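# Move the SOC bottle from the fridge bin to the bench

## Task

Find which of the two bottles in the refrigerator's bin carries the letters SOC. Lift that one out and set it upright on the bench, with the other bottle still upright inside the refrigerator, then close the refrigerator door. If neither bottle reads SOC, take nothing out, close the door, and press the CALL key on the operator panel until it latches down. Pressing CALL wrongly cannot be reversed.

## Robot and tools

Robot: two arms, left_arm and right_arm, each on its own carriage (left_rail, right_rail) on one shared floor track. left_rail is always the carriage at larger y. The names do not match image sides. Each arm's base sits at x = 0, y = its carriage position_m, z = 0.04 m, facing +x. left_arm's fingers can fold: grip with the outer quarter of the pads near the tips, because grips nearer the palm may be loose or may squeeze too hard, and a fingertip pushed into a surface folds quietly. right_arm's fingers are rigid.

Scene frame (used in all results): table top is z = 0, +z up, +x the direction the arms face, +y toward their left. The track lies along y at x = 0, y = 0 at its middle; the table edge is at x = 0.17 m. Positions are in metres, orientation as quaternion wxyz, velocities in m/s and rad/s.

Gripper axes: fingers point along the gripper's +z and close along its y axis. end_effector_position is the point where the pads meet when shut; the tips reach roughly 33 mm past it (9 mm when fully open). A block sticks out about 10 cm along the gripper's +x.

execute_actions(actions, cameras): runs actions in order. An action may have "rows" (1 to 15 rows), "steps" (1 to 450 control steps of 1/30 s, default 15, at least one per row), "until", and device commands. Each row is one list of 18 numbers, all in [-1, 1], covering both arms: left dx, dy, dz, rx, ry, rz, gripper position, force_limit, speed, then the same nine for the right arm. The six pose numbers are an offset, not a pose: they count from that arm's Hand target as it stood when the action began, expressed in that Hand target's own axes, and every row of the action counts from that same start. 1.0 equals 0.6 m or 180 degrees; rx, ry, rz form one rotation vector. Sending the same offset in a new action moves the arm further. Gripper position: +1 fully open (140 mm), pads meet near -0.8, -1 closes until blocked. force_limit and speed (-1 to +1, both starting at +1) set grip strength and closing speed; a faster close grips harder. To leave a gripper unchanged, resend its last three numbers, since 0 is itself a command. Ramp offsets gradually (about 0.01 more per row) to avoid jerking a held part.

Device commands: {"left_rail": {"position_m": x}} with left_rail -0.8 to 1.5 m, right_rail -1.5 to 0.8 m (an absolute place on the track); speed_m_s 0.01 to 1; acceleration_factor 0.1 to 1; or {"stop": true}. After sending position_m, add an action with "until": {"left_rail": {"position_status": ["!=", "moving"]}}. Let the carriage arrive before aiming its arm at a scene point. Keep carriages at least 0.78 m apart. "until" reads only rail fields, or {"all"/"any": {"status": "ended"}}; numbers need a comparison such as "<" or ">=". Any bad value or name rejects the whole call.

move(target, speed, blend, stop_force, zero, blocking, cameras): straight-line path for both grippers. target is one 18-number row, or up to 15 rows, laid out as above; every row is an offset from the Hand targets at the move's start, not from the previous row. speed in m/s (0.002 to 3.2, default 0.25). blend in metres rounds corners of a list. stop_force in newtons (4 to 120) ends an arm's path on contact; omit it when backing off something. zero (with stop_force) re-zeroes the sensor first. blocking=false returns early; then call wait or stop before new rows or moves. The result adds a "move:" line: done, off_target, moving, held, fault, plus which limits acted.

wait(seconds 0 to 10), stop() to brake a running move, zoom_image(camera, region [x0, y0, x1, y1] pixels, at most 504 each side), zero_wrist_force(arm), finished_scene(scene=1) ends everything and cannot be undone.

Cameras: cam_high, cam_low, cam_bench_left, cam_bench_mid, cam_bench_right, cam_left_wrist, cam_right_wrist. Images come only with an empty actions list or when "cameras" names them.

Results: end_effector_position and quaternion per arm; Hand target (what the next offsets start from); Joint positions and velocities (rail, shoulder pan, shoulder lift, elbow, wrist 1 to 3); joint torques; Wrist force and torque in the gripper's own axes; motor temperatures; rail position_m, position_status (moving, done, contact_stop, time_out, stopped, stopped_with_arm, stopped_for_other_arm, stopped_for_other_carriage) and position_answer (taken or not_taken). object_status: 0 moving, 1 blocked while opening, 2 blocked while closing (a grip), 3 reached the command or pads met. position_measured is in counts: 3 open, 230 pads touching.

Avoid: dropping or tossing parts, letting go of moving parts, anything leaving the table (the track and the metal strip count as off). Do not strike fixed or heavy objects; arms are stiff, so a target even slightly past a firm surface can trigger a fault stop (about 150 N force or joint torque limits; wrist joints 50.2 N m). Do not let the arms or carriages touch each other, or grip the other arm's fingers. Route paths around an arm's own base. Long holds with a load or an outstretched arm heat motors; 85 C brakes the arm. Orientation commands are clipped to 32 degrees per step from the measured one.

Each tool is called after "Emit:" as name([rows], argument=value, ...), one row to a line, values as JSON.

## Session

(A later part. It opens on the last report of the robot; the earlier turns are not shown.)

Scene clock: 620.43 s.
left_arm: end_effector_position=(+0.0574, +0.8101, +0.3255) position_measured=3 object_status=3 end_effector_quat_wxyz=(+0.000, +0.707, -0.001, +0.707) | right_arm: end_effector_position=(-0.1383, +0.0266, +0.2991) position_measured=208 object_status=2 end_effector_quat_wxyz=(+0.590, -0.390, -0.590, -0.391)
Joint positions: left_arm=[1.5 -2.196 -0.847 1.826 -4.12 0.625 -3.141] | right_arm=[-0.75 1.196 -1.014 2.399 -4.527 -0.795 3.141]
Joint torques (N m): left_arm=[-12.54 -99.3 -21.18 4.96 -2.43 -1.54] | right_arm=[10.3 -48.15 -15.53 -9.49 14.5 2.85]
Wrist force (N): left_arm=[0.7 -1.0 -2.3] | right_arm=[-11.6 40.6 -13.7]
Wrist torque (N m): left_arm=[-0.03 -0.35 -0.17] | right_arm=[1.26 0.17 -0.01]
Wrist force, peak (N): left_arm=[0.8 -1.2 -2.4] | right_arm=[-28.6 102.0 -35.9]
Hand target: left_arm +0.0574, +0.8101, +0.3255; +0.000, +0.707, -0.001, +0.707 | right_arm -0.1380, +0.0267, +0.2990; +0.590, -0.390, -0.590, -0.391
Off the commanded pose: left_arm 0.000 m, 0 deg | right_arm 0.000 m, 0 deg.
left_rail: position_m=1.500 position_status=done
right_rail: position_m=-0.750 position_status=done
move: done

Emit:
execute_actions([
  {"left_rail": {"position_m": 0.95}, "rows": [[0,0,0,0,0,0,1,1,1,-0.0003,0.0025,-0.0008,0,0,0,-1,-1,-1]], "steps": 120, "until": {"left_rail": {"position_status": ["!=", "moving"]}}},
], cameras=["cam_left_wrist", "cam_bench_left"])

Emit:
zoom_image(camera="cam_left_wrist", region=[240, 120, 480, 380])

Scene clock: 632.23 s.
left_arm: end_effector_position=(+0.0574, +0.2604, +0.3255) position_measured=3 object_status=3 end_effector_quat_wxyz=(+0.000, +0.707, -0.001, +0.707) | right_arm: end_effector_position=(-0.1364, +0.0269, +0.2988) position_measured=208 object_status=2 end_effector_quat_wxyz=(+0.590, -0.390, -0.590, -0.391)
Joint positions: left_arm=[0.95 -2.196 -0.847 1.826 -4.12 0.625 -3.141] | right_arm=[-0.75 1.193 -1.013 2.399 -4.528 -0.791 3.141]
Joint torques (N m): left_arm=[-12.01 -101.42 -25.69 2.26 -2.69 -1.73] | right_arm=[-38.45 -38.08 -20.21 -0.12 -9.47 2.92]
Wrist force (N): left_arm=[0.7 -1.0 -2.1] | right_arm=[1.7 -17.1 7.0]
Wrist torque (N m): left_arm=[-0.02 -0.36 -0.17] | right_arm=[1.86 0.46 -0.05]
Wrist force, peak (N): left_arm=[0.6 -3.0 -2.1] | right_arm=[-11.6 39.9 -13.2]
Hand target: left_arm +0.0574, +0.2604, +0.3255; +0.000, +0.707, -0.001, +0.707 | right_arm -0.1364, +0.0269, +0.2988; +0.590, -0.390, -0.590, -0.391
Off the commanded pose: left_arm 0.000 m, 0 deg | right_arm 0.000 m, 0 deg.
left_rail: position_m=0.950 position_status=done
right_rail: position_m=-0.750 position_status=done
camera_calibration:
cam_left_wrist: T_world_to_cam=[[-0.0383131, -0.993773, -0.104632, 0.297399], [-0.292497, 0.111275, -0.94977, 0.296968], [0.955499, -0.00578418, -0.294939, 0.227925], [0, 0, 0, 1]] pos_world=[-0.119526, 0.26382, 0.380393]
Images, in order (width x height): cam_bench_left 672x504, cam_left_wrist 672x504.

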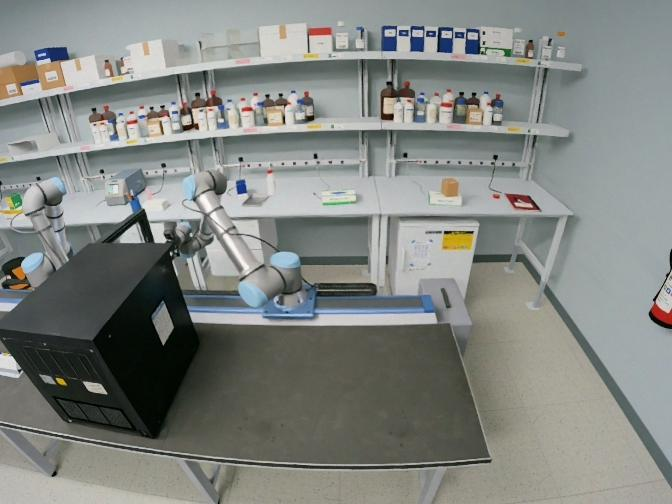

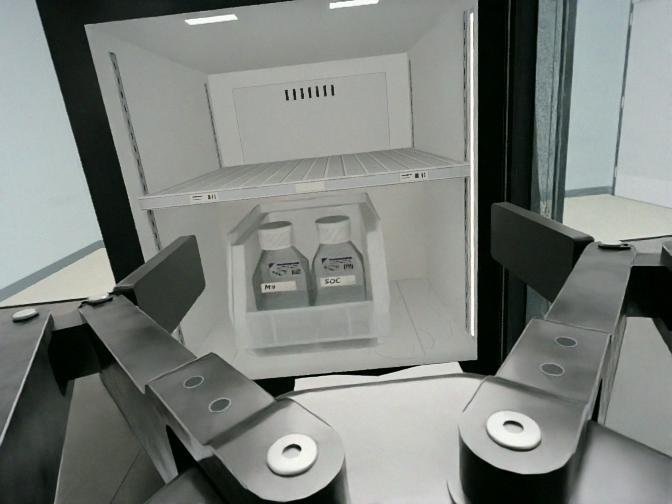

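Scaled by 1.938 from the camera's 672x504 image, which has a finer 960x720 frame.

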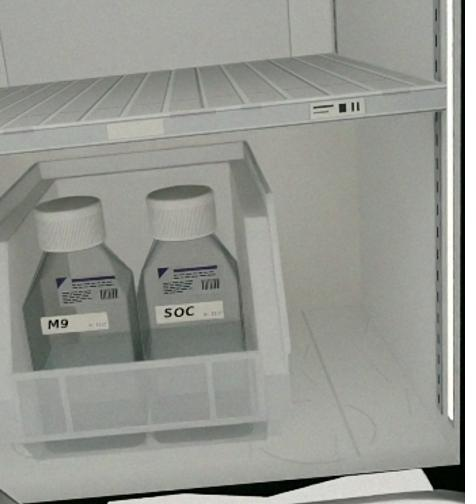

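Emit:
move(target=[-0.1058,-0.001,0.3043,0,0,0,-0.03,-1,0,0,0,0,0,0,0,-1,-1,-1], speed=0.2, cameras=["cam_left_wrist"])

Emit:
zoom_image(camera="cam_left_wrist", region=[200, 60, 500, 360])

Scene clock: 682.10 s.
left_arm: end_effector_position=(+0.2400, +0.2611, +0.2622) position_measured=132 object_status=3 end_effector_quat_wxyz=(+0.000, +0.707, -0.001, +0.707) | right_arm: end_effector_position=(-0.1364, +0.0269, +0.2988) position_measured=208 object_status=2 end_effector_quat_wxyz=(+0.590, -0.390, -0.590, -0.391)
Joint positions: left_arm=[0.95 -1.969 -0.796 1.923 -4.268 0.398 -3.142] | right_arm=[-0.75 1.193 -1.013 2.399 -4.528 -0.791 3.141]
Joint torques (N m): left_arm=[11.42 -72.76 -26.55 -2.19 -3.17 1.17] | right_arm=[-38.82 -37.36 -19.96 3.27 -9.68 2.74]
Wrist force (N): left_arm=[0.7 -1.2 -2.1] | right_arm=[1.3 -16.7 7.0]
Wrist torque (N m): left_arm=[-0.08 -0.42 -0.22] | right_arm=[1.95 0.53 -0.05]
Wrist force, peak (N): left_arm=[1.8 -0.7 -4.3] | right_arm=[1.6 -17.6 7.5]
Hand target: left_arm +0.2400, +0.2610, +0.2621; +0.000, +0.707, -0.001, +0.707 | right_arm -0.1364, +0.0269, +0.2988; +0.590, -0.390, -0.590, -0.391
Off the commanded pose: left_arm 0.000 m, 0 deg | right_arm 0.000 m, 0 deg.
left_rail: position_m=0.950 position_status=done
right_rail: position_m=-0.750 position_status=done
move: done
camera_calibration:
cam_left_wrist: T_world_to_cam=[[-0.0383141, -0.993772, -0.104635, 0.298355], [-0.292497, 0.111279, -0.94977, 0.290066], [0.955499, -0.00578418, -0.294939, 0.0348511], [0, 0, 0, 1]] pos_world=[0.0629744, 0.26442, 0.316993]
Images, in order (width x height): cam_left_wrist 672x504.

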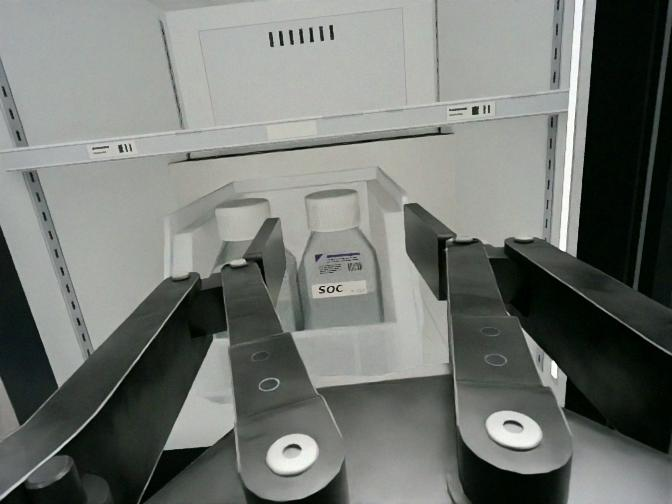

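Scaled by 1.680 from the camera's 672x504 image, which has a finer 960x720 frame.

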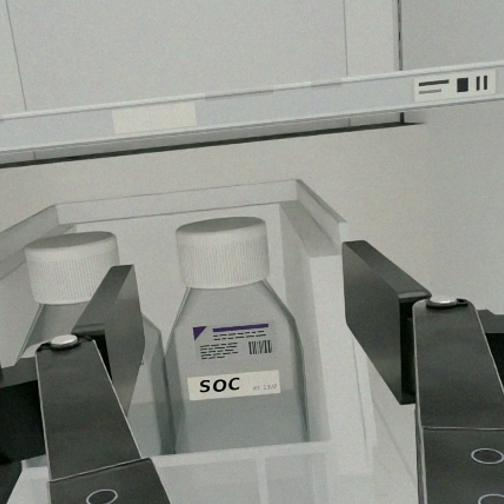

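Emit:
zoom_image(camera="cam_left_wrist", region=[190, 290, 460, 460])

Scaled by 1.867 from the camera's 672x504 image, which has a finer 960x720 frame.

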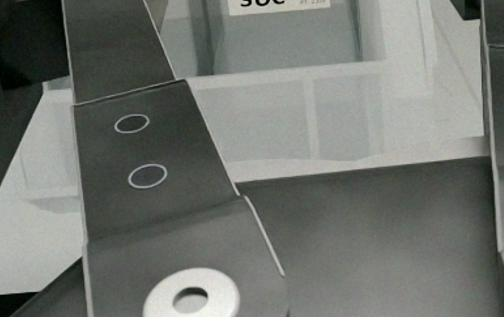

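Emit:
move(target=[0.0753,0,0.0753,0,-0.1389,0,-0.03,-1,0,0,0,0,0,0,0,-1,-1,-1], speed=0.2, cameras=["cam_left_wrist"])

Emit:
zoom_image(camera="cam_left_wrist", region=[200, 60, 500, 360])

Scene clock: 726.80 s.
left_arm: end_effector_position=(+0.2852, +0.2611, +0.3073) position_measured=132 object_status=3 end_effector_quat_wxyz=(+0.000, +0.843, +0.000, +0.538) | right_arm: end_effector_position=(-0.1364, +0.0267, +0.2988) position_measured=208 object_status=2 end_effector_quat_wxyz=(+0.590, -0.390, -0.590, -0.391)
Joint positions: left_arm=[0.95 -1.86 -1.02 1.688 -4.831 0.518 -2.184] | right_arm=[-0.75 1.193 -1.013 2.399 -4.528 -0.791 3.141]
Joint torques (N m): left_arm=[20.37 -124.93 -89.09 -0.65 1.02 2.13] | right_arm=[-37.38 -39.52 -47.35 9.44 -29.02 2.82]
Wrist force (N): left_arm=[0.4 -0.9 -1.2] | right_arm=[1.5 -72.0 -43.9]
Wrist torque (N m): left_arm=[-0.08 -0.33 -0.29] | right_arm=[2.32 0.59 -0.02]
Wrist force, peak (N): left_arm=[2.4 -1.0 -1.9] | right_arm=[1.5 -72.0 -43.9]
Hand target: left_arm +0.2852, +0.2611, +0.3074; +0.000, +0.843, +0.000, +0.538 | right_arm -0.1364, +0.0268, +0.2988; +0.590, -0.390, -0.590, -0.391
Off the commanded pose: left_arm 0.000 m, 0 deg | right_arm 0.000 m, 0 deg.
left_rail: position_m=0.950 position_status=done
right_rail: position_m=-0.750 position_status=done
move: done
camera_calibration:
cam_left_wrist: T_world_to_cam=[[-0.0784265, -0.993787, -0.0789735, 0.308489], [-0.666458, 0.111178, -0.737206, 0.387601], [0.741406, -0.00518405, -0.671036, 0.181435], [0, 0, 0, 1]] pos_world=[0.147997, 0.26442, 0.431854]
Images, in order (width x height): cam_left_wrist 672x504.

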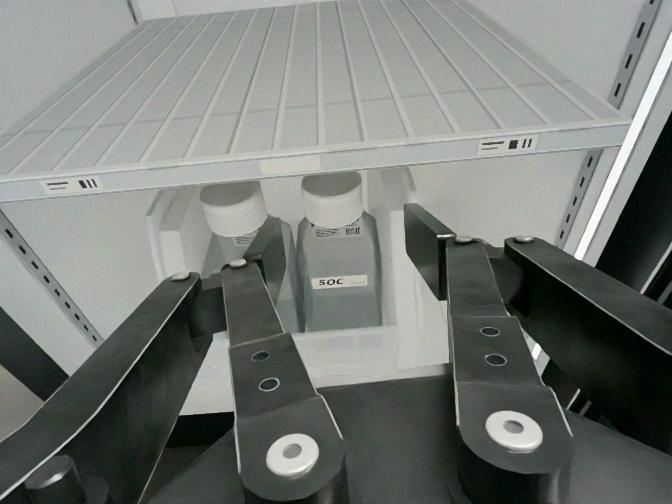

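Scaled by 1.680 from the camera's 672x504 image, which has a finer 960x720 frame.

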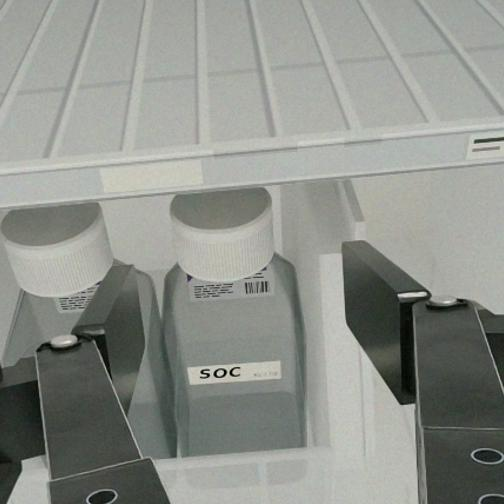

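Emit:
wait(seconds=0, cameras=["cam_right_wrist", "cam_high"])

Scene clock: 728.87 s.
left_arm: end_effector_position=(+0.2852, +0.2609, +0.3074) position_measured=132 object_status=3 end_effector_quat_wxyz=(+0.000, +0.843, +0.000, +0.538) | right_arm: end_effector_position=(-0.1364, +0.0269, +0.2988) position_measured=208 object_status=2 end_effector_quat_wxyz=(+0.590, -0.390, -0.590, -0.391)
Joint positions: left_arm=[0.95 -1.86 -1.02 1.688 -4.831 0.518 -2.184] | right_arm=[-0.75 1.193 -1.013 2.399 -4.528 -0.791 3.141]
Joint torques (N m): left_arm=[22.67 -124.53 -90.52 -1.16 1.06 1.65] | right_arm=[-36.04 -39.03 -51.04 13.67 -29.43 2.91]
Wrist force (N): left_arm=[0.6 -0.9 -1.6] | right_arm=[2.7 -75.5 -46.3]
Wrist torque (N m): left_arm=[-0.09 -0.37 -0.29] | right_arm=[2.44 0.55 -0.01]
Wrist force, peak (N): left_arm=[0.4 -1.1 -1.7] | right_arm=[2.5 -75.8 -46.6]
Hand target: left_arm +0.2852, +0.2609, +0.3074; +0.000, +0.843, +0.000, +0.538 | right_arm -0.1364, +0.0269, +0.2988; +0.590, -0.390, -0.590, -0.391
Tool commands: left_gripper/position=-0.03 left_gripper/force_limit=-1.0 left_gripper/speed=+0.0 right_gripper/position=-1.0 right_gripper/force_limit=-1.0 right_gripper/speed=-1.0
Off the commanded pose: left_arm 0.000 m, 0 deg | right_arm 0.000 m, 0 deg.
left_rail: position_m=0.950 position_status=done
right_rail: position_m=-0.750 position_status=done
camera_calibration:
cam_right_wrist: T_world_to_cam=[[0.932583, 0.360852, 0.00860928, 0.12346], [0.126886, -0.305408, -0.94373, 0.312613], [-0.337918, 0.881199, -0.330605, 0.214549], [0, 0, 0, 1]] pos_world=[-0.0823025, -0.138137, 0.36489]
Images, in order (width x height): cam_high 672x504, cam_right_wrist 672x504.

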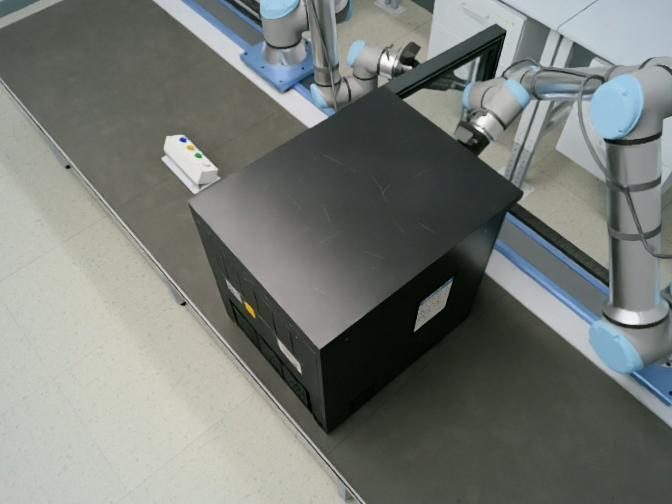

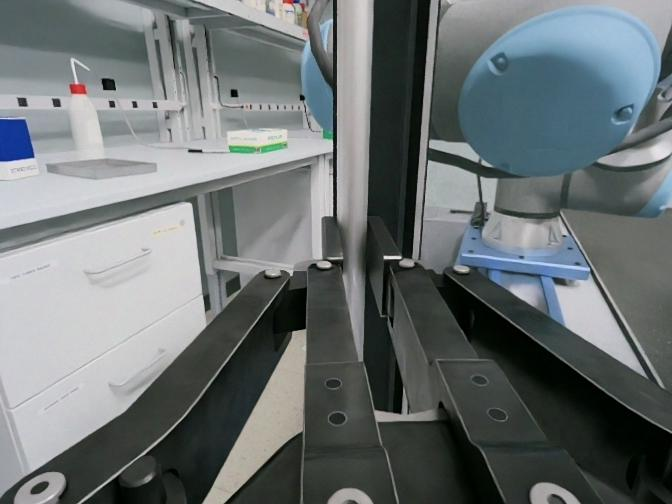

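Emit:
move(target=[0.0072,-0.0723,0.0162,-0.1007,0,0.047,-0.03,-1,0,0,0,0,0,0,0,-1,-1,-1], speed=0.2, cameras=["cam_left_wrist", "cam_right_wrist"])

Emit:
zoom_image(camera="cam_left_wrist", region=[180, 60, 480, 360])

Scene clock: 780.40 s.
left_arm: end_effector_position=(+0.2958, +0.3044, +0.3072) position_measured=132 object_status=3 end_effector_quat_wxyz=(+0.093, +0.830, -0.147, +0.529) | right_arm: end_effector_position=(-0.1364, +0.0269, +0.2988) position_measured=208 object_status=2 end_effector_quat_wxyz=(+0.590, -0.390, -0.590, -0.391)
Joint positions: left_arm=[0.95 -1.888 -1.277 1.931 -5.434 0.437 -1.496] | right_arm=[-0.75 1.193 -1.013 2.399 -4.528 -0.791 3.141]
Joint torques (N m): left_arm=[10.09 -79.89 -25.22 0.96 0.54 0.65] | right_arm=[-81.55 -51.39 -19.39 -2.29 -22.92 2.55]
Wrist force (N): left_arm=[0.6 -0.9 -1.1] | right_arm=[-6.0 -68.9 25.0]
Wrist torque (N m): left_arm=[-0.14 -0.37 -0.30] | right_arm=[1.80 0.42 -0.09]
Wrist force, peak (N): left_arm=[-0.1 -2.1 -1.6] | right_arm=[2.6 -76.0 -46.4]
Hand target: left_arm +0.2958, +0.3044, +0.3072; +0.093, +0.830, -0.147, +0.529 | right_arm -0.1364, +0.0269, +0.2988; +0.590, -0.390, -0.590, -0.391
Off the commanded pose: left_arm 0.000 m, 0 deg | right_arm 0.000 m, 0 deg.
left_rail: position_m=0.950 position_status=done
right_rail: position_m=-0.750 position_status=done
move: done
camera_calibration:
cam_left_wrist: T_world_to_cam=[[-0.413648, -0.906993, -0.0791145, 0.425053], [-0.588559, 0.332693, -0.736827, 0.29914], [0.694617, -0.258224, -0.671437, 0.264673], [0, 0, 0, 1]] pos_world=[0.168038, 0.354343, 0.431754]
cam_right_wrist: T_world_to_cam=[[0.932571, 0.360885, 0.00859686, 0.123468], [0.126928, -0.305518, -0.943689, 0.312586], [-0.337936, 0.881148, -0.330723, 0.214583], [0, 0, 0, 1]] pos_world=[-0.0823026, -0.138137, 0.36489]
Images, in order (width x height): cam_left_wrist 672x504, cam_right_wrist 672x504.

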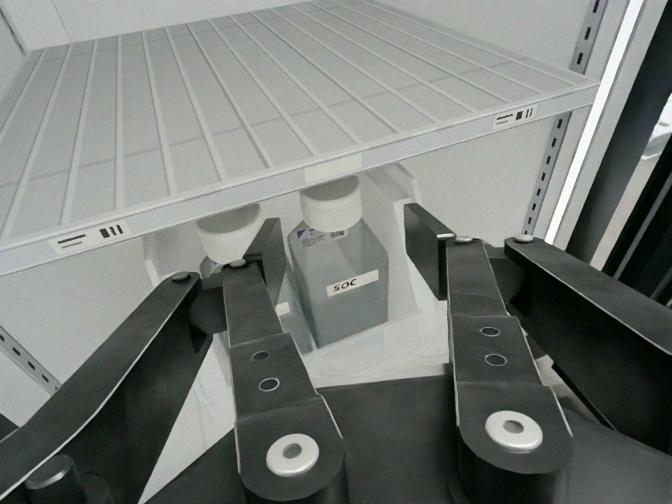

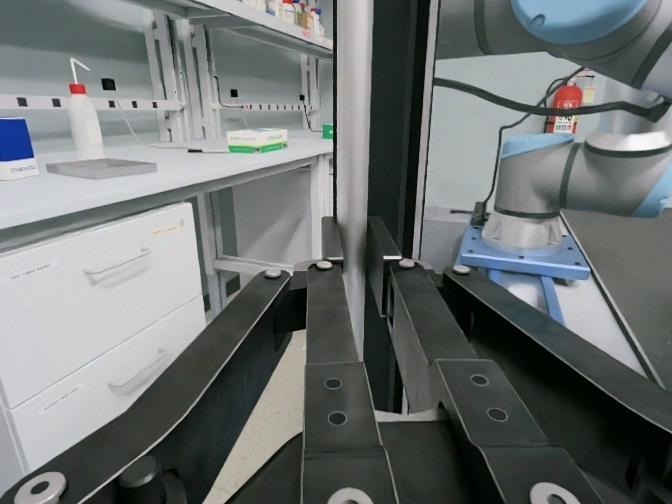

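Scaled by 1.680 from the camera's 672x504 image, which has a finer 960x720 frame.

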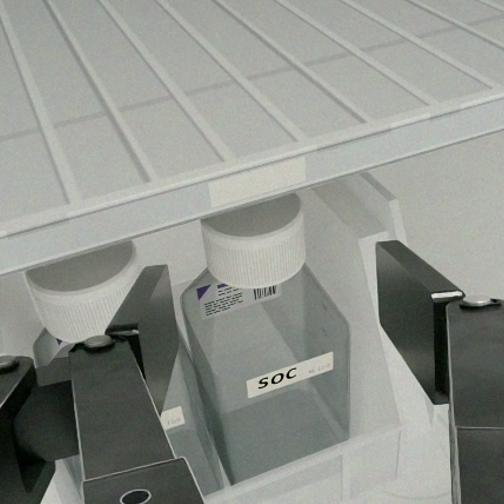

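Emit:
move(target=[0,0,0,0,0,0,-0.03,-1,0,0,-0.003,0.001,0,0,0,-1,-1,-1], speed=0.03)

Emit:
move(target=[0,-0.004,0.1917,0,0,0,-0.03,-1,0,0,0,0,0,0,0,-1,-1,-1], speed=0.07, stop_force=10, cameras=["cam_left_wrist"])

Emit:
zoom_image(camera="cam_left_wrist", region=[200, 100, 480, 380])

Scene clock: 791.93 s.
left_arm: end_effector_position=(+0.2958, +0.3043, +0.3072) position_measured=132 object_status=3 end_effector_quat_wxyz=(+0.093, +0.830, -0.147, +0.529) | right_arm: end_effector_position=(-0.1381, +0.0268, +0.2988) position_measured=208 object_status=2 end_effector_quat_wxyz=(+0.589, -0.390, -0.590, -0.391)
Joint positions: left_arm=[0.95 -1.888 -1.277 1.931 -5.434 0.437 -1.496] | right_arm=[-0.75 1.196 -1.013 2.399 -4.528 -0.795 3.141]
Joint torques (N m): left_arm=[7.65 -81.44 -26.52 1.05 0.39 2.04] | right_arm=[-9.92 -70.76 -12.86 -4.89 -13.93 2.39]
Wrist force (N): left_arm=[0.5 -0.8 -1.3] | right_arm=[-9.3 -29.3 11.0]
Wrist torque (N m): left_arm=[-0.11 -0.34 -0.30] | right_arm=[1.68 0.53 -0.14]
Wrist force, peak (N): left_arm=[0.5 -1.0 -1.7] | right_arm=[-6.2 -70.9 25.4]
Hand target: left_arm +0.2958, +0.3043, +0.3072; +0.093, +0.830, -0.147, +0.529 | right_arm -0.1383, +0.0267, +0.2988; +0.590, -0.390, -0.590, -0.391
Off the commanded pose: left_arm 0.000 m, 0 deg | right_arm 0.000 m, 0 deg.
left_rail: position_m=0.950 position_status=done
right_rail: position_m=-0.750 position_status=done
move: done

Scene clock: 794.53 s.
left_arm: end_effector_position=(+0.3946, +0.2709, +0.2586) position_measured=132 object_status=3 end_effector_quat_wxyz=(+0.093, +0.830, -0.147, +0.529) | right_arm: end_effector_position=(-0.1383, +0.0267, +0.2988) position_measured=208 object_status=2 end_effector_quat_wxyz=(+0.590, -0.390, -0.590, -0.391)
Joint positions: left_arm=[0.95 -1.694 -1.226 1.869 -5.803 0.488 -1.071] | right_arm=[-0.75 1.197 -1.013 2.399 -4.528 -0.795 3.141]
Joint torques (N m): left_arm=[8.79 -53.46 -42.64 -0.35 1.32 1.48] | right_arm=[-6.61 -73.31 -12.64 -5.35 -8 1.87]
Wrist force (N): left_arm=[0.2 -0.6 -1.6] | right_arm=[-8.9 -24.5 9.1]
Wrist torque (N m): left_arm=[-0.05 -0.28 -0.31] | right_arm=[1.69 0.32 -0.14]
Wrist force, peak (N): left_arm=[0.5 -1.3 -2.1] | right_arm=[-8.9 -28.3 11.0]
Hand target: left_arm +0.3946, +0.2709, +0.2586; +0.093, +0.830, -0.147, +0.529 | right_arm -0.1383, +0.0267, +0.2988; +0.590, -0.390, -0.590, -0.391
Off the commanded pose: left_arm 0.000 m, 0 deg | right_arm 0.000 m, 0 deg.
left_rail: position_m=0.950 position_status=done
right_rail: position_m=-0.750 position_status=done
move: done
camera_calibration:
cam_left_wrist: T_world_to_cam=[[-0.413717, -0.906967, -0.0790478, 0.431809], [-0.588587, 0.332703, -0.7368, 0.332645], [0.694553, -0.2583, -0.671474, 0.154775], [0, 0, 0, 1]] pos_world=[0.266938, 0.320943, 0.383154]
Images, in order (width x height): cam_left_wrist 672x504.

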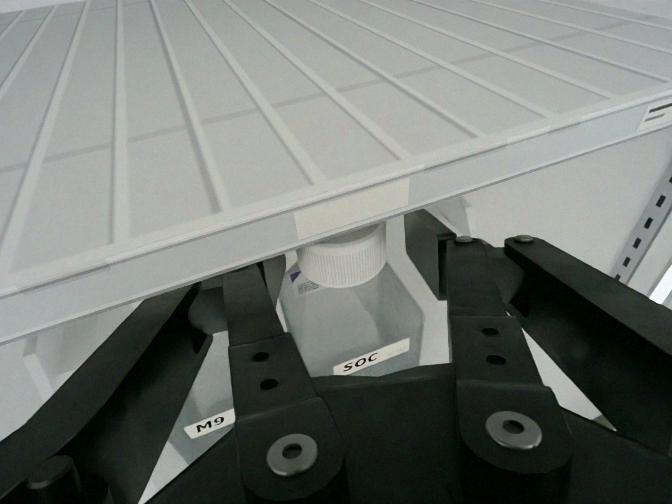

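Scaled by 1.800 from the camera's 672x504 image, which has a finer 960x720 frame.

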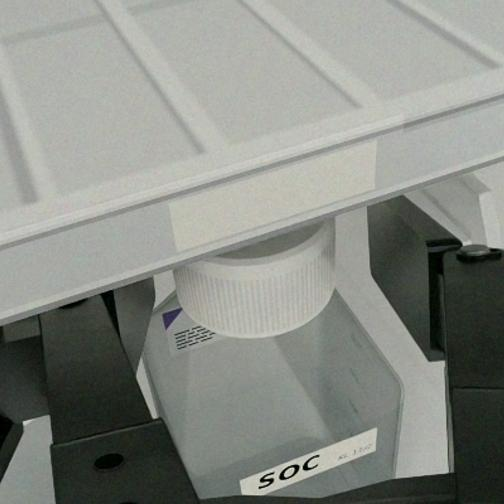

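Emit:
move(target=[0,0,0.01,0,0,0,-0.03,-1,0,0,-0.0012,0.0004,0,0,0,-1,-1,-1], speed=0.05)

Emit:
execute_actions([
  {"rows": [[0,0,0,0,0,0,-1,-0.02,-1,0,0,0,0,0,0,-1,-1,-1]], "steps": 40},
], cameras=["cam_left_wrist"])

Emit:
zoom_image(camera="cam_left_wrist", region=[200, 100, 480, 380])

Scene clock: 801.10 s.
left_arm: end_effector_position=(+0.3997, +0.2691, +0.2561) position_measured=132 object_status=3 end_effector_quat_wxyz=(+0.093, +0.830, -0.147, +0.529) | right_arm: end_effector_position=(-0.1390, +0.0267, +0.2988) position_measured=208 object_status=2 end_effector_quat_wxyz=(+0.590, -0.390, -0.590, -0.391)
Joint positions: left_arm=[0.95 -1.684 -1.222 1.866 -5.819 0.492 -1.053] | right_arm=[-0.75 1.198 -1.013 2.399 -4.528 -0.797 3.141]
Joint torques (N m): left_arm=[9.22 -58.9 -42.96 0.11 0.62 1.69] | right_arm=[11.81 -75.57 -9.56 -7.15 -4.92 0.17]
Wrist force (N): left_arm=[0.3 -0.7 -1.5] | right_arm=[-12.1 -2.2 1.7]
Wrist torque (N m): left_arm=[-0.06 -0.30 -0.31] | right_arm=[1.58 0.24 -0.12]
Wrist force, peak (N): left_arm=[0.2 -1.0 -1.9] | right_arm=[-9.2 -25.0 9.3]
Hand target: left_arm +0.3997, +0.2691, +0.2561; +0.093, +0.830, -0.147, +0.529 | right_arm -0.1390, +0.0266, +0.2988; +0.590, -0.390, -0.590, -0.391
Off the commanded pose: left_arm 0.000 m, 0 deg | right_arm 0.000 m, 0 deg.
left_rail: position_m=0.950 position_status=done
right_rail: position_m=-0.750 position_status=done
move: done

Scene clock: 802.63 s.
left_arm: end_effector_position=(+0.3997, +0.2691, +0.2561) position_measured=159 object_status=2 end_effector_quat_wxyz=(+0.093, +0.830, -0.147, +0.529) | right_arm: end_effector_position=(-0.1390, +0.0266, +0.2988) position_measured=208 object_status=2 end_effector_quat_wxyz=(+0.590, -0.390, -0.590, -0.391)
Joint positions: left_arm=[0.95 -1.684 -1.222 1.866 -5.82 0.492 -1.053] | right_arm=[-0.75 1.198 -1.013 2.399 -4.528 -0.797 3.141]
Joint torques (N m): left_arm=[5.74 -60.59 -41.56 1.04 -4.25 1.24] | right_arm=[13.71 -75.79 -9.3 -7.52 -0.36 -0.83]
Wrist force (N): left_arm=[-1.0 -0.6 -0.8] | right_arm=[-12.5 -0.2 1.2]
Wrist torque (N m): left_arm=[-0.05 -0.32 -0.35] | right_arm=[1.60 0.34 -0.12]
Wrist force, peak (N): left_arm=[0.7 -1.8 -1.7] | right_arm=[-13.2 -0.2 0.4]
Hand target: left_arm +0.3997, +0.2691, +0.2561; +0.093, +0.830, -0.147, +0.529 | right_arm -0.1390, +0.0266, +0.2988; +0.590, -0.390, -0.590, -0.391
Off the commanded pose: left_arm 0.000 m, 0 deg | right_arm 0.000 m, 0 deg.
left_rail: position_m=0.950 position_status=done
right_rail: position_m=-0.750 position_status=done
camera_calibration:
cam_left_wrist: T_world_to_cam=[[-0.413721, -0.90697, -0.07899, 0.431978], [-0.588645, 0.332681, -0.736763, 0.334446], [0.694501, -0.258318, -0.671521, 0.149101], [0, 0, 0, 1]] pos_world=[0.272038, 0.319043, 0.380654]
Images, in order (width x height): cam_left_wrist 672x504.

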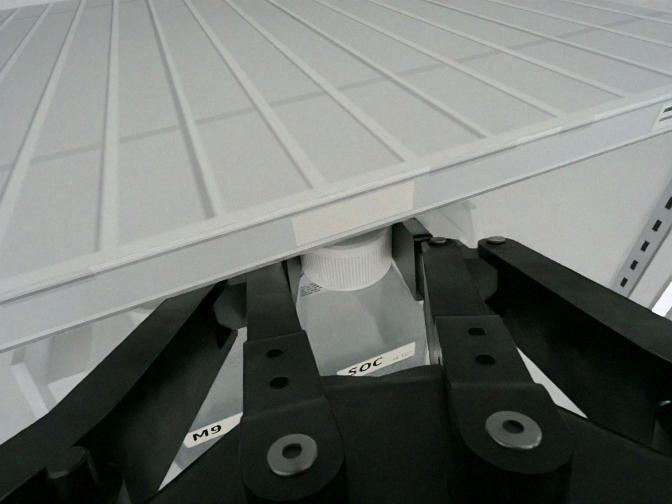

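Scaled by 1.800 from the camera's 672x504 image, which has a finer 960x720 frame.

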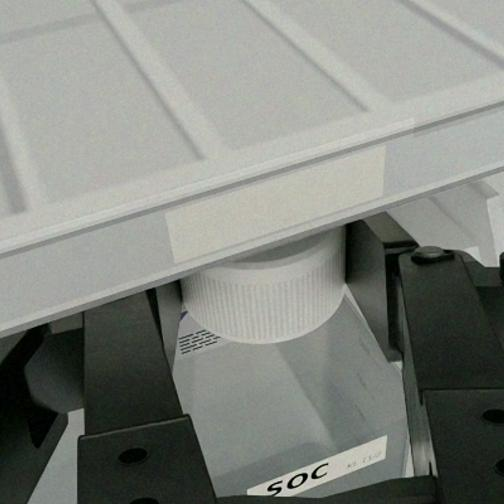

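Emit:
move(target=[0.0227,0,-0.0105,0,0,0,-1,-0.02,-1,0,0,0,0,0,0,-1,-1,-1], speed=0.04, cameras=["cam_left_wrist"])

Emit:
zoom_image(camera="cam_left_wrist", region=[200, 100, 480, 380])

Scene clock: 851.50 s.
left_arm: end_effector_position=(+0.3984, +0.2690, +0.2637) position_measured=159 object_status=2 end_effector_quat_wxyz=(+0.093, +0.832, -0.148, +0.526) | right_arm: end_effector_position=(-0.1390, +0.0266, +0.2988) position_measured=208 object_status=2 end_effector_quat_wxyz=(+0.590, -0.390, -0.590, -0.391)
Joint positions: left_arm=[0.95 -1.684 -1.233 1.86 -5.802 0.499 -1.054] | right_arm=[-0.75 1.198 -1.013 2.399 -4.528 -0.797 3.141]
Joint torques (N m): left_arm=[-1.14 -70.14 -36.28 3.52 -4.71 0.02] | right_arm=[14.16 -47.68 -12.9 -0.93 -0.29 -2.57]
Wrist force (N): left_arm=[-23.1 -1.3 -5.4] | right_arm=[-10.4 0.2 0.3]
Wrist torque (N m): left_arm=[0.16 1.44 -1.18] | right_arm=[1.59 0.36 -0.10]
Wrist force, peak (N): left_arm=[-152.9 9.3 36.7] | right_arm=[-13.1 -0.7 0.3]
Hand target: left_arm +0.3984, +0.2690, +0.2637; +0.093, +0.832, -0.148, +0.526 (not the last commanded pose) | right_arm -0.1390, +0.0266, +0.2988; +0.590, -0.390, -0.590, -0.391
Tool commands: left_gripper/position=-1.0 left_gripper/force_limit=-0.019608 left_gripper/speed=-1.0 right_gripper/position=-1.0 right_gripper/force_limit=-1.0 right_gripper/speed=-1.0
Off the commanded pose: left_arm 0.008 m, 0 deg | right_arm 0.000 m, 0 deg.
FORCE FAULT: contact force on the left arm reached its limit, and that arm stopped for 10 seconds. The contact can be on any part of that arm, not only on its tool. That arm's remaining commands of this call were not run. That arm's target is now where it stood when the stop ended, not its last command. That arm accepts commands again.
left_rail: position_m=0.950 position_status=done
right_rail: position_m=-0.750 position_status=done
move: fault (left_arm)
camera_calibration:
cam_left_wrist: T_world_to_cam=[[-0.417102, -0.905517, -0.0778822, 0.432641], [-0.592391, 0.335854, -0.732308, 0.33877], [0.689274, -0.25931, -0.676505, 0.158725], [0, 0, 0, 1]] pos_world=[0.271735, 0.319146, 0.389157]
Images, in order (width x height): cam_left_wrist 672x504.

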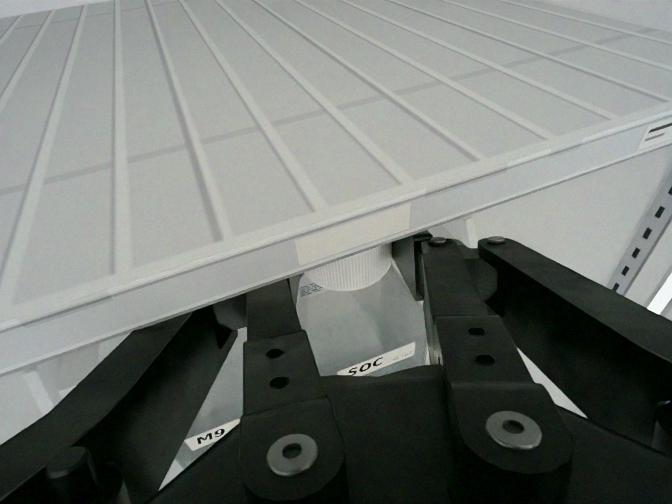

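Scaled by 1.800 from the camera's 672x504 image, which has a finer 960x720 frame.

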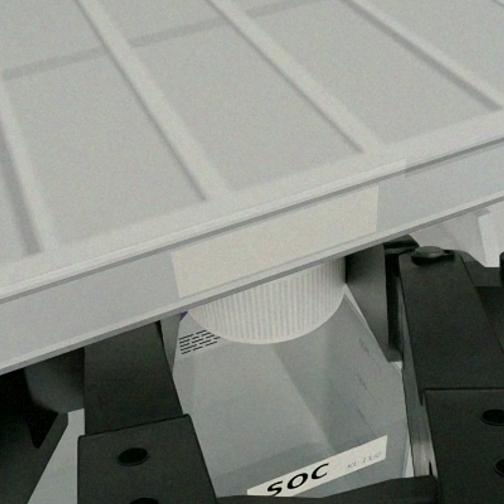

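Emit:
move(target=[-0.0075,0,0.0035,0,0,0,-1,-0.02,-1,0,0,0,0,0,0,-1,-1,-1], speed=0.02)

Scene clock: 867.83 s.
left_arm: end_effector_position=(+0.3984, +0.2690, +0.2588) position_measured=159 object_status=2 end_effector_quat_wxyz=(+0.093, +0.832, -0.148, +0.526) | right_arm: end_effector_position=(-0.1390, +0.0266, +0.2988) position_measured=208 object_status=2 end_effector_quat_wxyz=(+0.590, -0.390, -0.590, -0.391)
Joint positions: left_arm=[0.95 -1.685 -1.228 1.864 -5.81 0.499 -1.054] | right_arm=[-0.75 1.198 -1.013 2.399 -4.528 -0.797 3.141]
Joint torques (N m): left_arm=[-11.13 -57.76 -29.49 -0.1 -2.97 -1.12] | right_arm=[9.07 -50.09 -16.18 -3.04 -0.57 -2.54]
Wrist force (N): left_arm=[-3.5 4.2 -0.4] | right_arm=[-13.2 -1.4 1.3]
Wrist torque (N m): left_arm=[1.04 -0.24 -0.07] | right_arm=[1.61 0.18 -0.11]
Wrist force, peak (N): left_arm=[-22.2 -1.0 -5.5] | right_arm=[-14.0 -1.9 1.0]
Hand target: left_arm +0.3984, +0.2690, +0.2587; +0.093, +0.832, -0.148, +0.526 | right_arm -0.1390, +0.0266, +0.2988; +0.590, -0.390, -0.590, -0.391
Off the commanded pose: left_arm 0.000 m, 0 deg | right_arm 0.000 m, 0 deg.
left_rail: position_m=0.950 position_status=done
right_rail: position_m=-0.750 position_status=done
move: done

Emit:
move([
  [-0.0015,0.0057,-0.0163,0.0041,0.0261,0.0086,-1,-0.02,-1,0,0,0,0,0,0,-1,-1,-1],
  [-0.0092,0.0213,-0.06,0.0148,0.0938,0.031,-1,-0.02,-1,0,0,0,0,0,0,-1,-1,-1],
], speed=0.06, blend=[0.005, 0], cameras=["cam_left_wrist"])

Emit:
zoom_image(camera="cam_left_wrist", region=[180, 100, 480, 400])

Scene clock: 875.07 s.
left_arm: end_effector_position=(+0.3612, +0.2691, +0.2691) position_measured=159 object_status=2 end_effector_quat_wxyz=(+0.069, +0.740, -0.161, +0.650) | right_arm: end_effector_position=(-0.1391, +0.0266, +0.2988) position_measured=208 object_status=2 end_effector_quat_wxyz=(+0.590, -0.390, -0.590, -0.391)
Joint positions: left_arm=[0.95 -1.806 -1.155 1.937 -6.018 0.169 -0.932] | right_arm=[-0.75 1.198 -1.013 2.399 -4.528 -0.797 3.141]
Joint torques (N m): left_arm=[-15.52 -93.09 -24.4 0.36 -8.32 1.58] | right_arm=[-17.07 -52.45 -15.21 -8.01 -0.55 -2.55]
Wrist force (N): left_arm=[-3.0 4.9 -1.7] | right_arm=[-14.2 -1.6 1.2]
Wrist torque (N m): left_arm=[1.10 -0.51 -0.41] | right_arm=[1.57 0.33 -0.11]
Wrist force, peak (N): left_arm=[-3.6 5.0 -2.0] | right_arm=[-14.5 -1.4 1.1]
Hand target: left_arm +0.3612, +0.2691, +0.2691; +0.069, +0.740, -0.161, +0.650 | right_arm -0.1390, +0.0266, +0.2988; +0.590, -0.390, -0.590, -0.391
Off the commanded pose: left_arm 0.000 m, 0 deg | right_arm 0.000 m, 0 deg.
left_rail: position_m=0.950 position_status=done
right_rail: position_m=-0.750 position_status=done
move: done
camera_calibration:
cam_left_wrist: T_world_to_cam=[[-0.372635, -0.905632, -0.202418, 0.435094], [-0.33753, 0.335461, -0.879511, 0.268328], [0.864417, -0.259414, -0.430683, 0.0586849], [0, 0, 0, 1]] pos_world=[0.201972, 0.319245, 0.349342]
Images, in order (width x height): cam_left_wrist 672x504.

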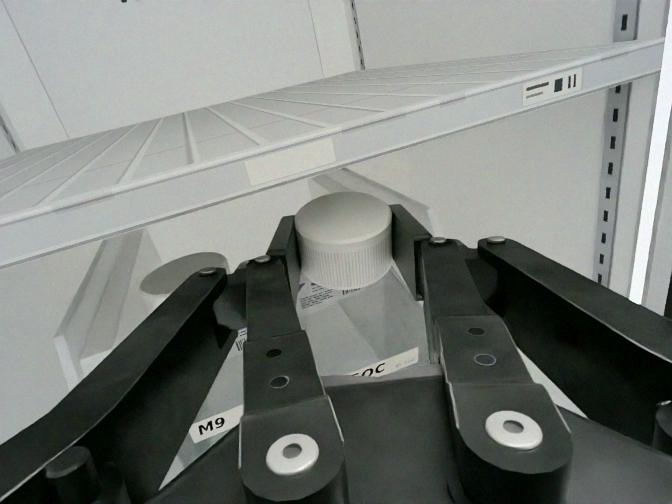

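Scaled by 1.680 from the camera's 672x504 image, which has a finer 960x720 frame.

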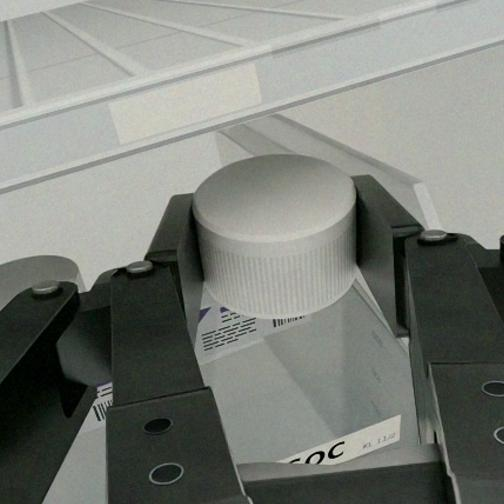

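Emit:
move([
  [-0.0143,0.0125,-0.031,0.0091,0.0573,0.019,-1,-0.02,-1,0,0,0,0,0,0,-1,-1,-1],
  [-0.04,0.0253,-0.0575,0.0181,0.1146,0.0379,-1,-0.02,-1,0,0,0,0,0,0,-1,-1,-1],
], speed=0.07, blend=[0.005, 0], cameras=["cam_left_wrist"])

Emit:
zoom_image(camera="cam_left_wrist", region=[180, 60, 480, 360])

Scene clock: 892.27 s.
left_arm: end_effector_position=(+0.3213, +0.2691, +0.2490) position_measured=159 object_status=2 end_effector_quat_wxyz=(+0.037, +0.602, -0.171, +0.779) | right_arm: end_effector_position=(-0.1390, +0.0266, +0.2988) position_measured=208 object_status=2 end_effector_quat_wxyz=(+0.590, -0.390, -0.590, -0.391)
Joint positions: left_arm=[0.95 -1.868 -0.83 1.942 -5.699 -0.22 -1.47] | right_arm=[-0.75 1.198 -1.013 2.399 -4.528 -0.797 3.141]
Joint torques (N m): left_arm=[10.56 -73.09 -9.35 8.36 -8.75 -1.29] | right_arm=[-21.55 -54.1 -16 -7.8 -0.59 -2.79]
Wrist force (N): left_arm=[-2.7 5.1 -2.3] | right_arm=[-13.9 -1.2 1.0]
Wrist torque (N m): left_arm=[1.14 -0.45 -0.25] | right_arm=[1.66 0.34 -0.11]
Wrist force, peak (N): left_arm=[-3.5 7.7 -2.1] | right_arm=[-14.5 -1.4 1.0]
Hand target: left_arm +0.3214, +0.2691, +0.2490; +0.037, +0.602, -0.171, +0.779 | right_arm -0.1390, +0.0266, +0.2988; +0.590, -0.390, -0.590, -0.391
Off the commanded pose: left_arm 0.000 m, 0 deg | right_arm 0.000 m, 0 deg.
left_rail: position_m=0.950 position_status=done
right_rail: position_m=-0.750 position_status=done
move: done
camera_calibration:
cam_left_wrist: T_world_to_cam=[[-0.269887, -0.90578, -0.326685, 0.414186], [0.0161212, 0.334977, -0.942088, 0.139192], [0.962757, -0.259524, -0.0758036, -0.0354099], [0, 0, 0, 1]] pos_world=[0.14363, 0.319345, 0.263755]
Images, in order (width x height): cam_left_wrist 672x504.

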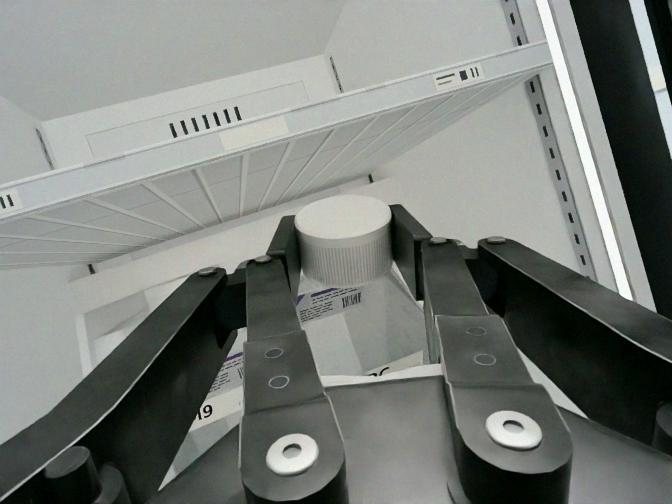

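Scaled by 1.680 from the camera's 672x504 image, which has a finer 960x720 frame.

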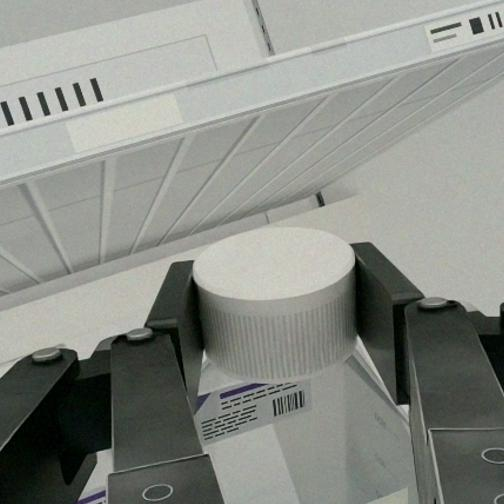

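Emit:
move(target=[0.128,0,-0.0607,0,0,0,-1,-0.02,-1,0,0,0,0,0,0,-1,-1,-1], speed=0.06, stop_force=12, cameras=["cam_left_wrist"])

Scene clock: 898.87 s.
left_arm: end_effector_position=(+0.2668, +0.2691, +0.3141) position_measured=159 object_status=2 end_effector_quat_wxyz=(+0.037, +0.602, -0.171, +0.779) | right_arm: end_effector_position=(-0.1390, +0.0266, +0.2988) position_measured=208 object_status=2 end_effector_quat_wxyz=(+0.590, -0.390, -0.590, -0.391)
Joint positions: left_arm=[0.95 -1.961 -1.003 1.947 -5.944 -0.227 -1.047] | right_arm=[-0.75 1.198 -1.013 2.399 -4.528 -0.797 3.141]
Joint torques (N m): left_arm=[-17.07 -95.79 -32.87 1.22 -8.2 1.28] | right_arm=[-21.45 -57.47 -14.87 -7.72 -0.71 -2.66]
Wrist force (N): left_arm=[-2.6 4.7 -2.1] | right_arm=[-13.7 -1.8 0.9]
Wrist torque (N m): left_arm=[1.17 -0.33 -0.41] | right_arm=[1.54 0.26 -0.11]
Wrist force, peak (N): left_arm=[-3.7 5.3 -2.0] | right_arm=[-14.7 -1.4 0.4]
Hand target: left_arm +0.2668, +0.2691, +0.3141; +0.037, +0.602, -0.171, +0.779 | right_arm -0.1390, +0.0266, +0.2988; +0.590, -0.390, -0.590, -0.391
Off the commanded pose: left_arm 0.000 m, 0 deg | right_arm 0.000 m, 0 deg.
left_rail: position_m=0.950 position_status=done
right_rail: position_m=-0.750 position_status=done
move: done
camera_calibration:
cam_left_wrist: T_world_to_cam=[[-0.269974, -0.905748, -0.326704, 0.42072], [0.0161605, 0.334992, -0.942082, 0.201392], [0.962732, -0.259617, -0.0758018, 0.0221231], [0, 0, 0, 1]] pos_world=[0.0890302, 0.319345, 0.328855]
Images, in order (width x height): cam_left_wrist 672x504.

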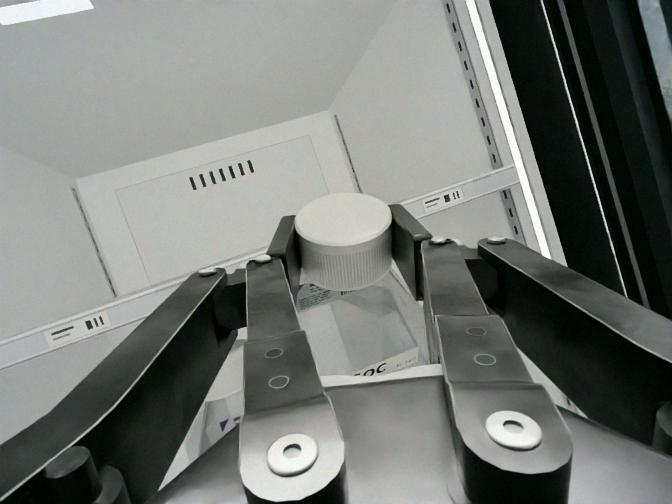

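Emit:
move(target=[0.0638,0.0503,-0.1828,0,0,0,-1,-0.02,-1,0,0,0,0,0,0,-1,-1,-1], speed=0.1, stop_force=12, cameras=["cam_left_wrist"])

Scene clock: 908.87 s.
left_arm: end_effector_position=(+0.1478, +0.2684, +0.3206) position_measured=159 object_status=2 end_effector_quat_wxyz=(+0.050, +0.582, -0.182, +0.791) | right_arm: end_effector_position=(-0.1390, +0.0266, +0.2988) position_measured=208 object_status=2 end_effector_quat_wxyz=(+0.590, -0.390, -0.590, -0.391)
Joint positions: left_arm=[0.95 -2.149 -1.062 1.963 -6.284 -0.333 -0.634] | right_arm=[-0.75 1.198 -1.013 2.399 -4.528 -0.797 3.141]
Joint torques (N m): left_arm=[-14.85 -57.64 -22.65 1.64 -7.62 -1.75] | right_arm=[-20.71 -60.45 -14.83 -7.76 -0.55 -2.5]
Wrist force (N): left_arm=[-3.2 5.1 -4.1] | right_arm=[-13.8 -1.0 0.8]
Wrist torque (N m): left_arm=[1.13 -0.41 -0.28] | right_arm=[1.66 0.27 -0.10]
Wrist force, peak (N): left_arm=[-2.8 5.4 -5.2] | right_arm=[-14.7 -1.4 0.9]
Hand target: left_arm +0.1469, +0.2693, +0.3201; +0.037, +0.602, -0.171, +0.779 | right_arm -0.1390, +0.0266, +0.2988; +0.590, -0.390, -0.590, -0.391
Off the commanded pose: left_arm 0.001 m, 3 deg | right_arm 0.000 m, 0 deg.
left_rail: position_m=0.950 position_status=done
right_rail: position_m=-0.750 position_status=done
joint sent to its limit (left arm) — joint 5 (wrist 1), lower limit.
move: off_target (left_arm)
camera_calibration:
cam_left_wrist: T_world_to_cam=[[-0.291115, -0.896544, -0.333858, 0.393067], [0.0683979, 0.328575, -0.941998, 0.203673], [0.95424, -0.297065, -0.0343314, 0.134996], [0, 0, 0, 1]] pos_world=[-0.0283221, 0.325582, 0.327723]
Images, in order (width x height): cam_left_wrist 672x504.

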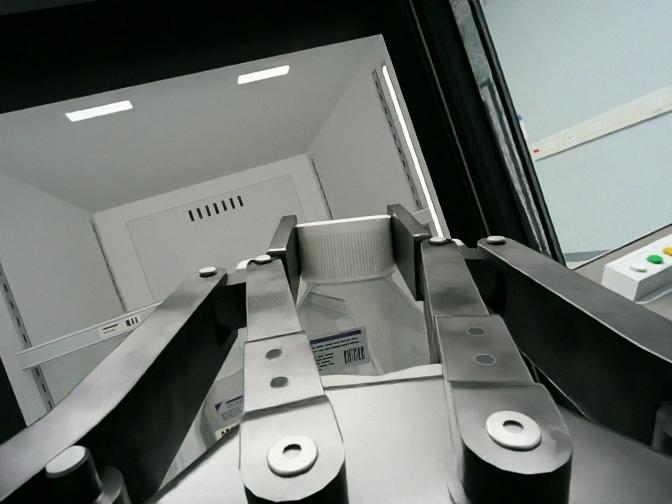

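Emit:
execute_actions([
  {"left_rail": {"position_m": 1.5, "acceleration_factor": 0.6}, "steps": 150, "until": {"left_rail": {"position_status": ["!=", "moving"]}}},
], cameras=["cam_bench_left", "cam_left_wrist", "cam_high"])

Emit:
zoom_image(camera="cam_bench_left", region=[150, 120, 400, 330])

Scene clock: 948.87 s.
left_arm: end_effector_position=(+0.1478, +0.8181, +0.3206) position_measured=159 object_status=2 end_effector_quat_wxyz=(+0.050, +0.582, -0.182, +0.791) | right_arm: end_effector_position=(-0.1390, +0.0266, +0.2988) position_measured=208 object_status=2 end_effector_quat_wxyz=(+0.590, -0.390, -0.590, -0.391)
Joint positions: left_arm=[1.5 -2.149 -1.062 1.963 -6.284 -0.333 -0.634] | right_arm=[-0.75 1.198 -1.013 2.399 -4.528 -0.797 3.141]
Joint torques (N m): left_arm=[-5.47 -73.1 -29.88 3.08 -5.1 -1.51] | right_arm=[-20.83 -62.16 -15.76 -8.05 -0.69 -2.99]
Wrist force (N): left_arm=[-3.2 4.7 -4.2] | right_arm=[-14.0 -1.1 0.4]
Wrist torque (N m): left_arm=[1.05 -0.40 -0.29] | right_arm=[1.64 0.31 -0.10]
Wrist force, peak (N): left_arm=[-3.2 6.3 -3.6] | right_arm=[-14.4 -1.7 1.3]
Hand target: left_arm +0.1469, +0.8190, +0.3201; +0.037, +0.602, -0.171, +0.779 | right_arm -0.1390, +0.0266, +0.2988; +0.590, -0.390, -0.590, -0.391
Tool commands: left_gripper/position=-1.0 left_gripper/force_limit=-0.02 left_gripper/speed=-1.0 right_gripper/position=-1.0 right_gripper/force_limit=-1.0 right_gripper/speed=-1.0
Off the commanded pose: left_arm 0.001 m, 3 deg | right_arm 0.000 m, 0 deg.
left_rail: position_m=1.500 position_status=done
right_rail: position_m=-0.750 position_status=done
joint sent to its limit (left arm) — joint 5 (wrist 1), lower limit.
camera_calibration:
cam_left_wrist: T_world_to_cam=[[-0.291115, -0.896544, -0.333858, 0.885897], [0.0683979, 0.328575, -0.941998, 0.023055], [0.95424, -0.297065, -0.0343314, 0.298293], [0, 0, 0, 1]] pos_world=[-0.0283221, 0.875282, 0.327723]
Images, in order (width x height): cam_high 672x504, cam_bench_left 672x504, cam_left_wrist 672x504.

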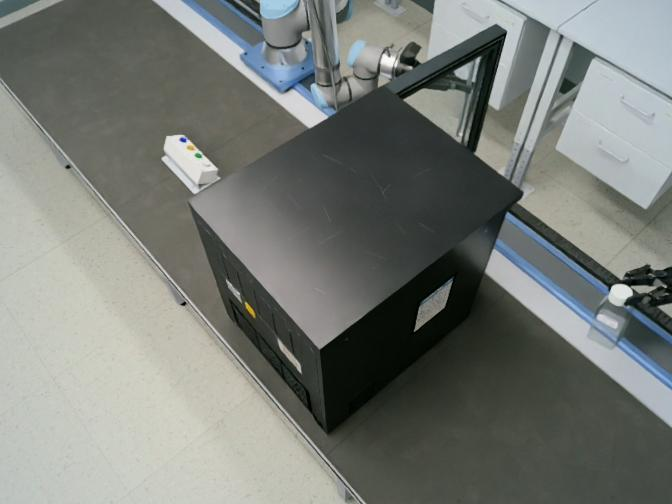

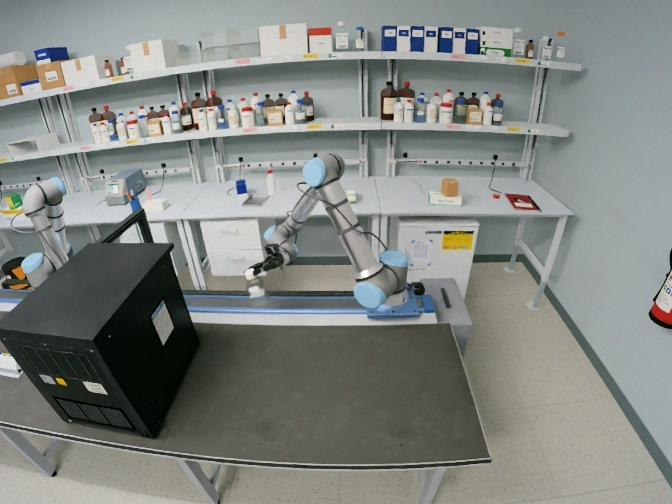

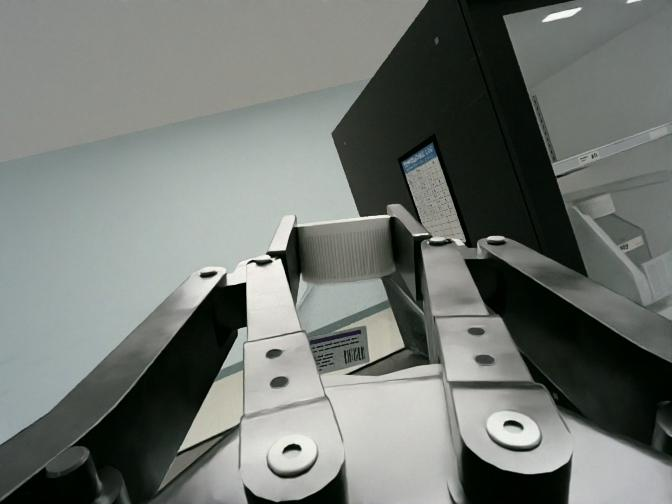

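Scaled by 2.016 from the camera's 672x504 image, which has a finer 960x720 frame.

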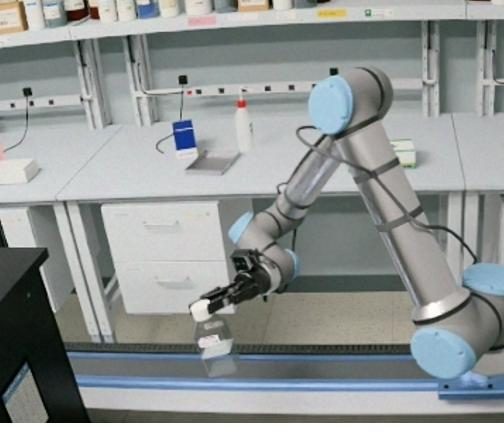

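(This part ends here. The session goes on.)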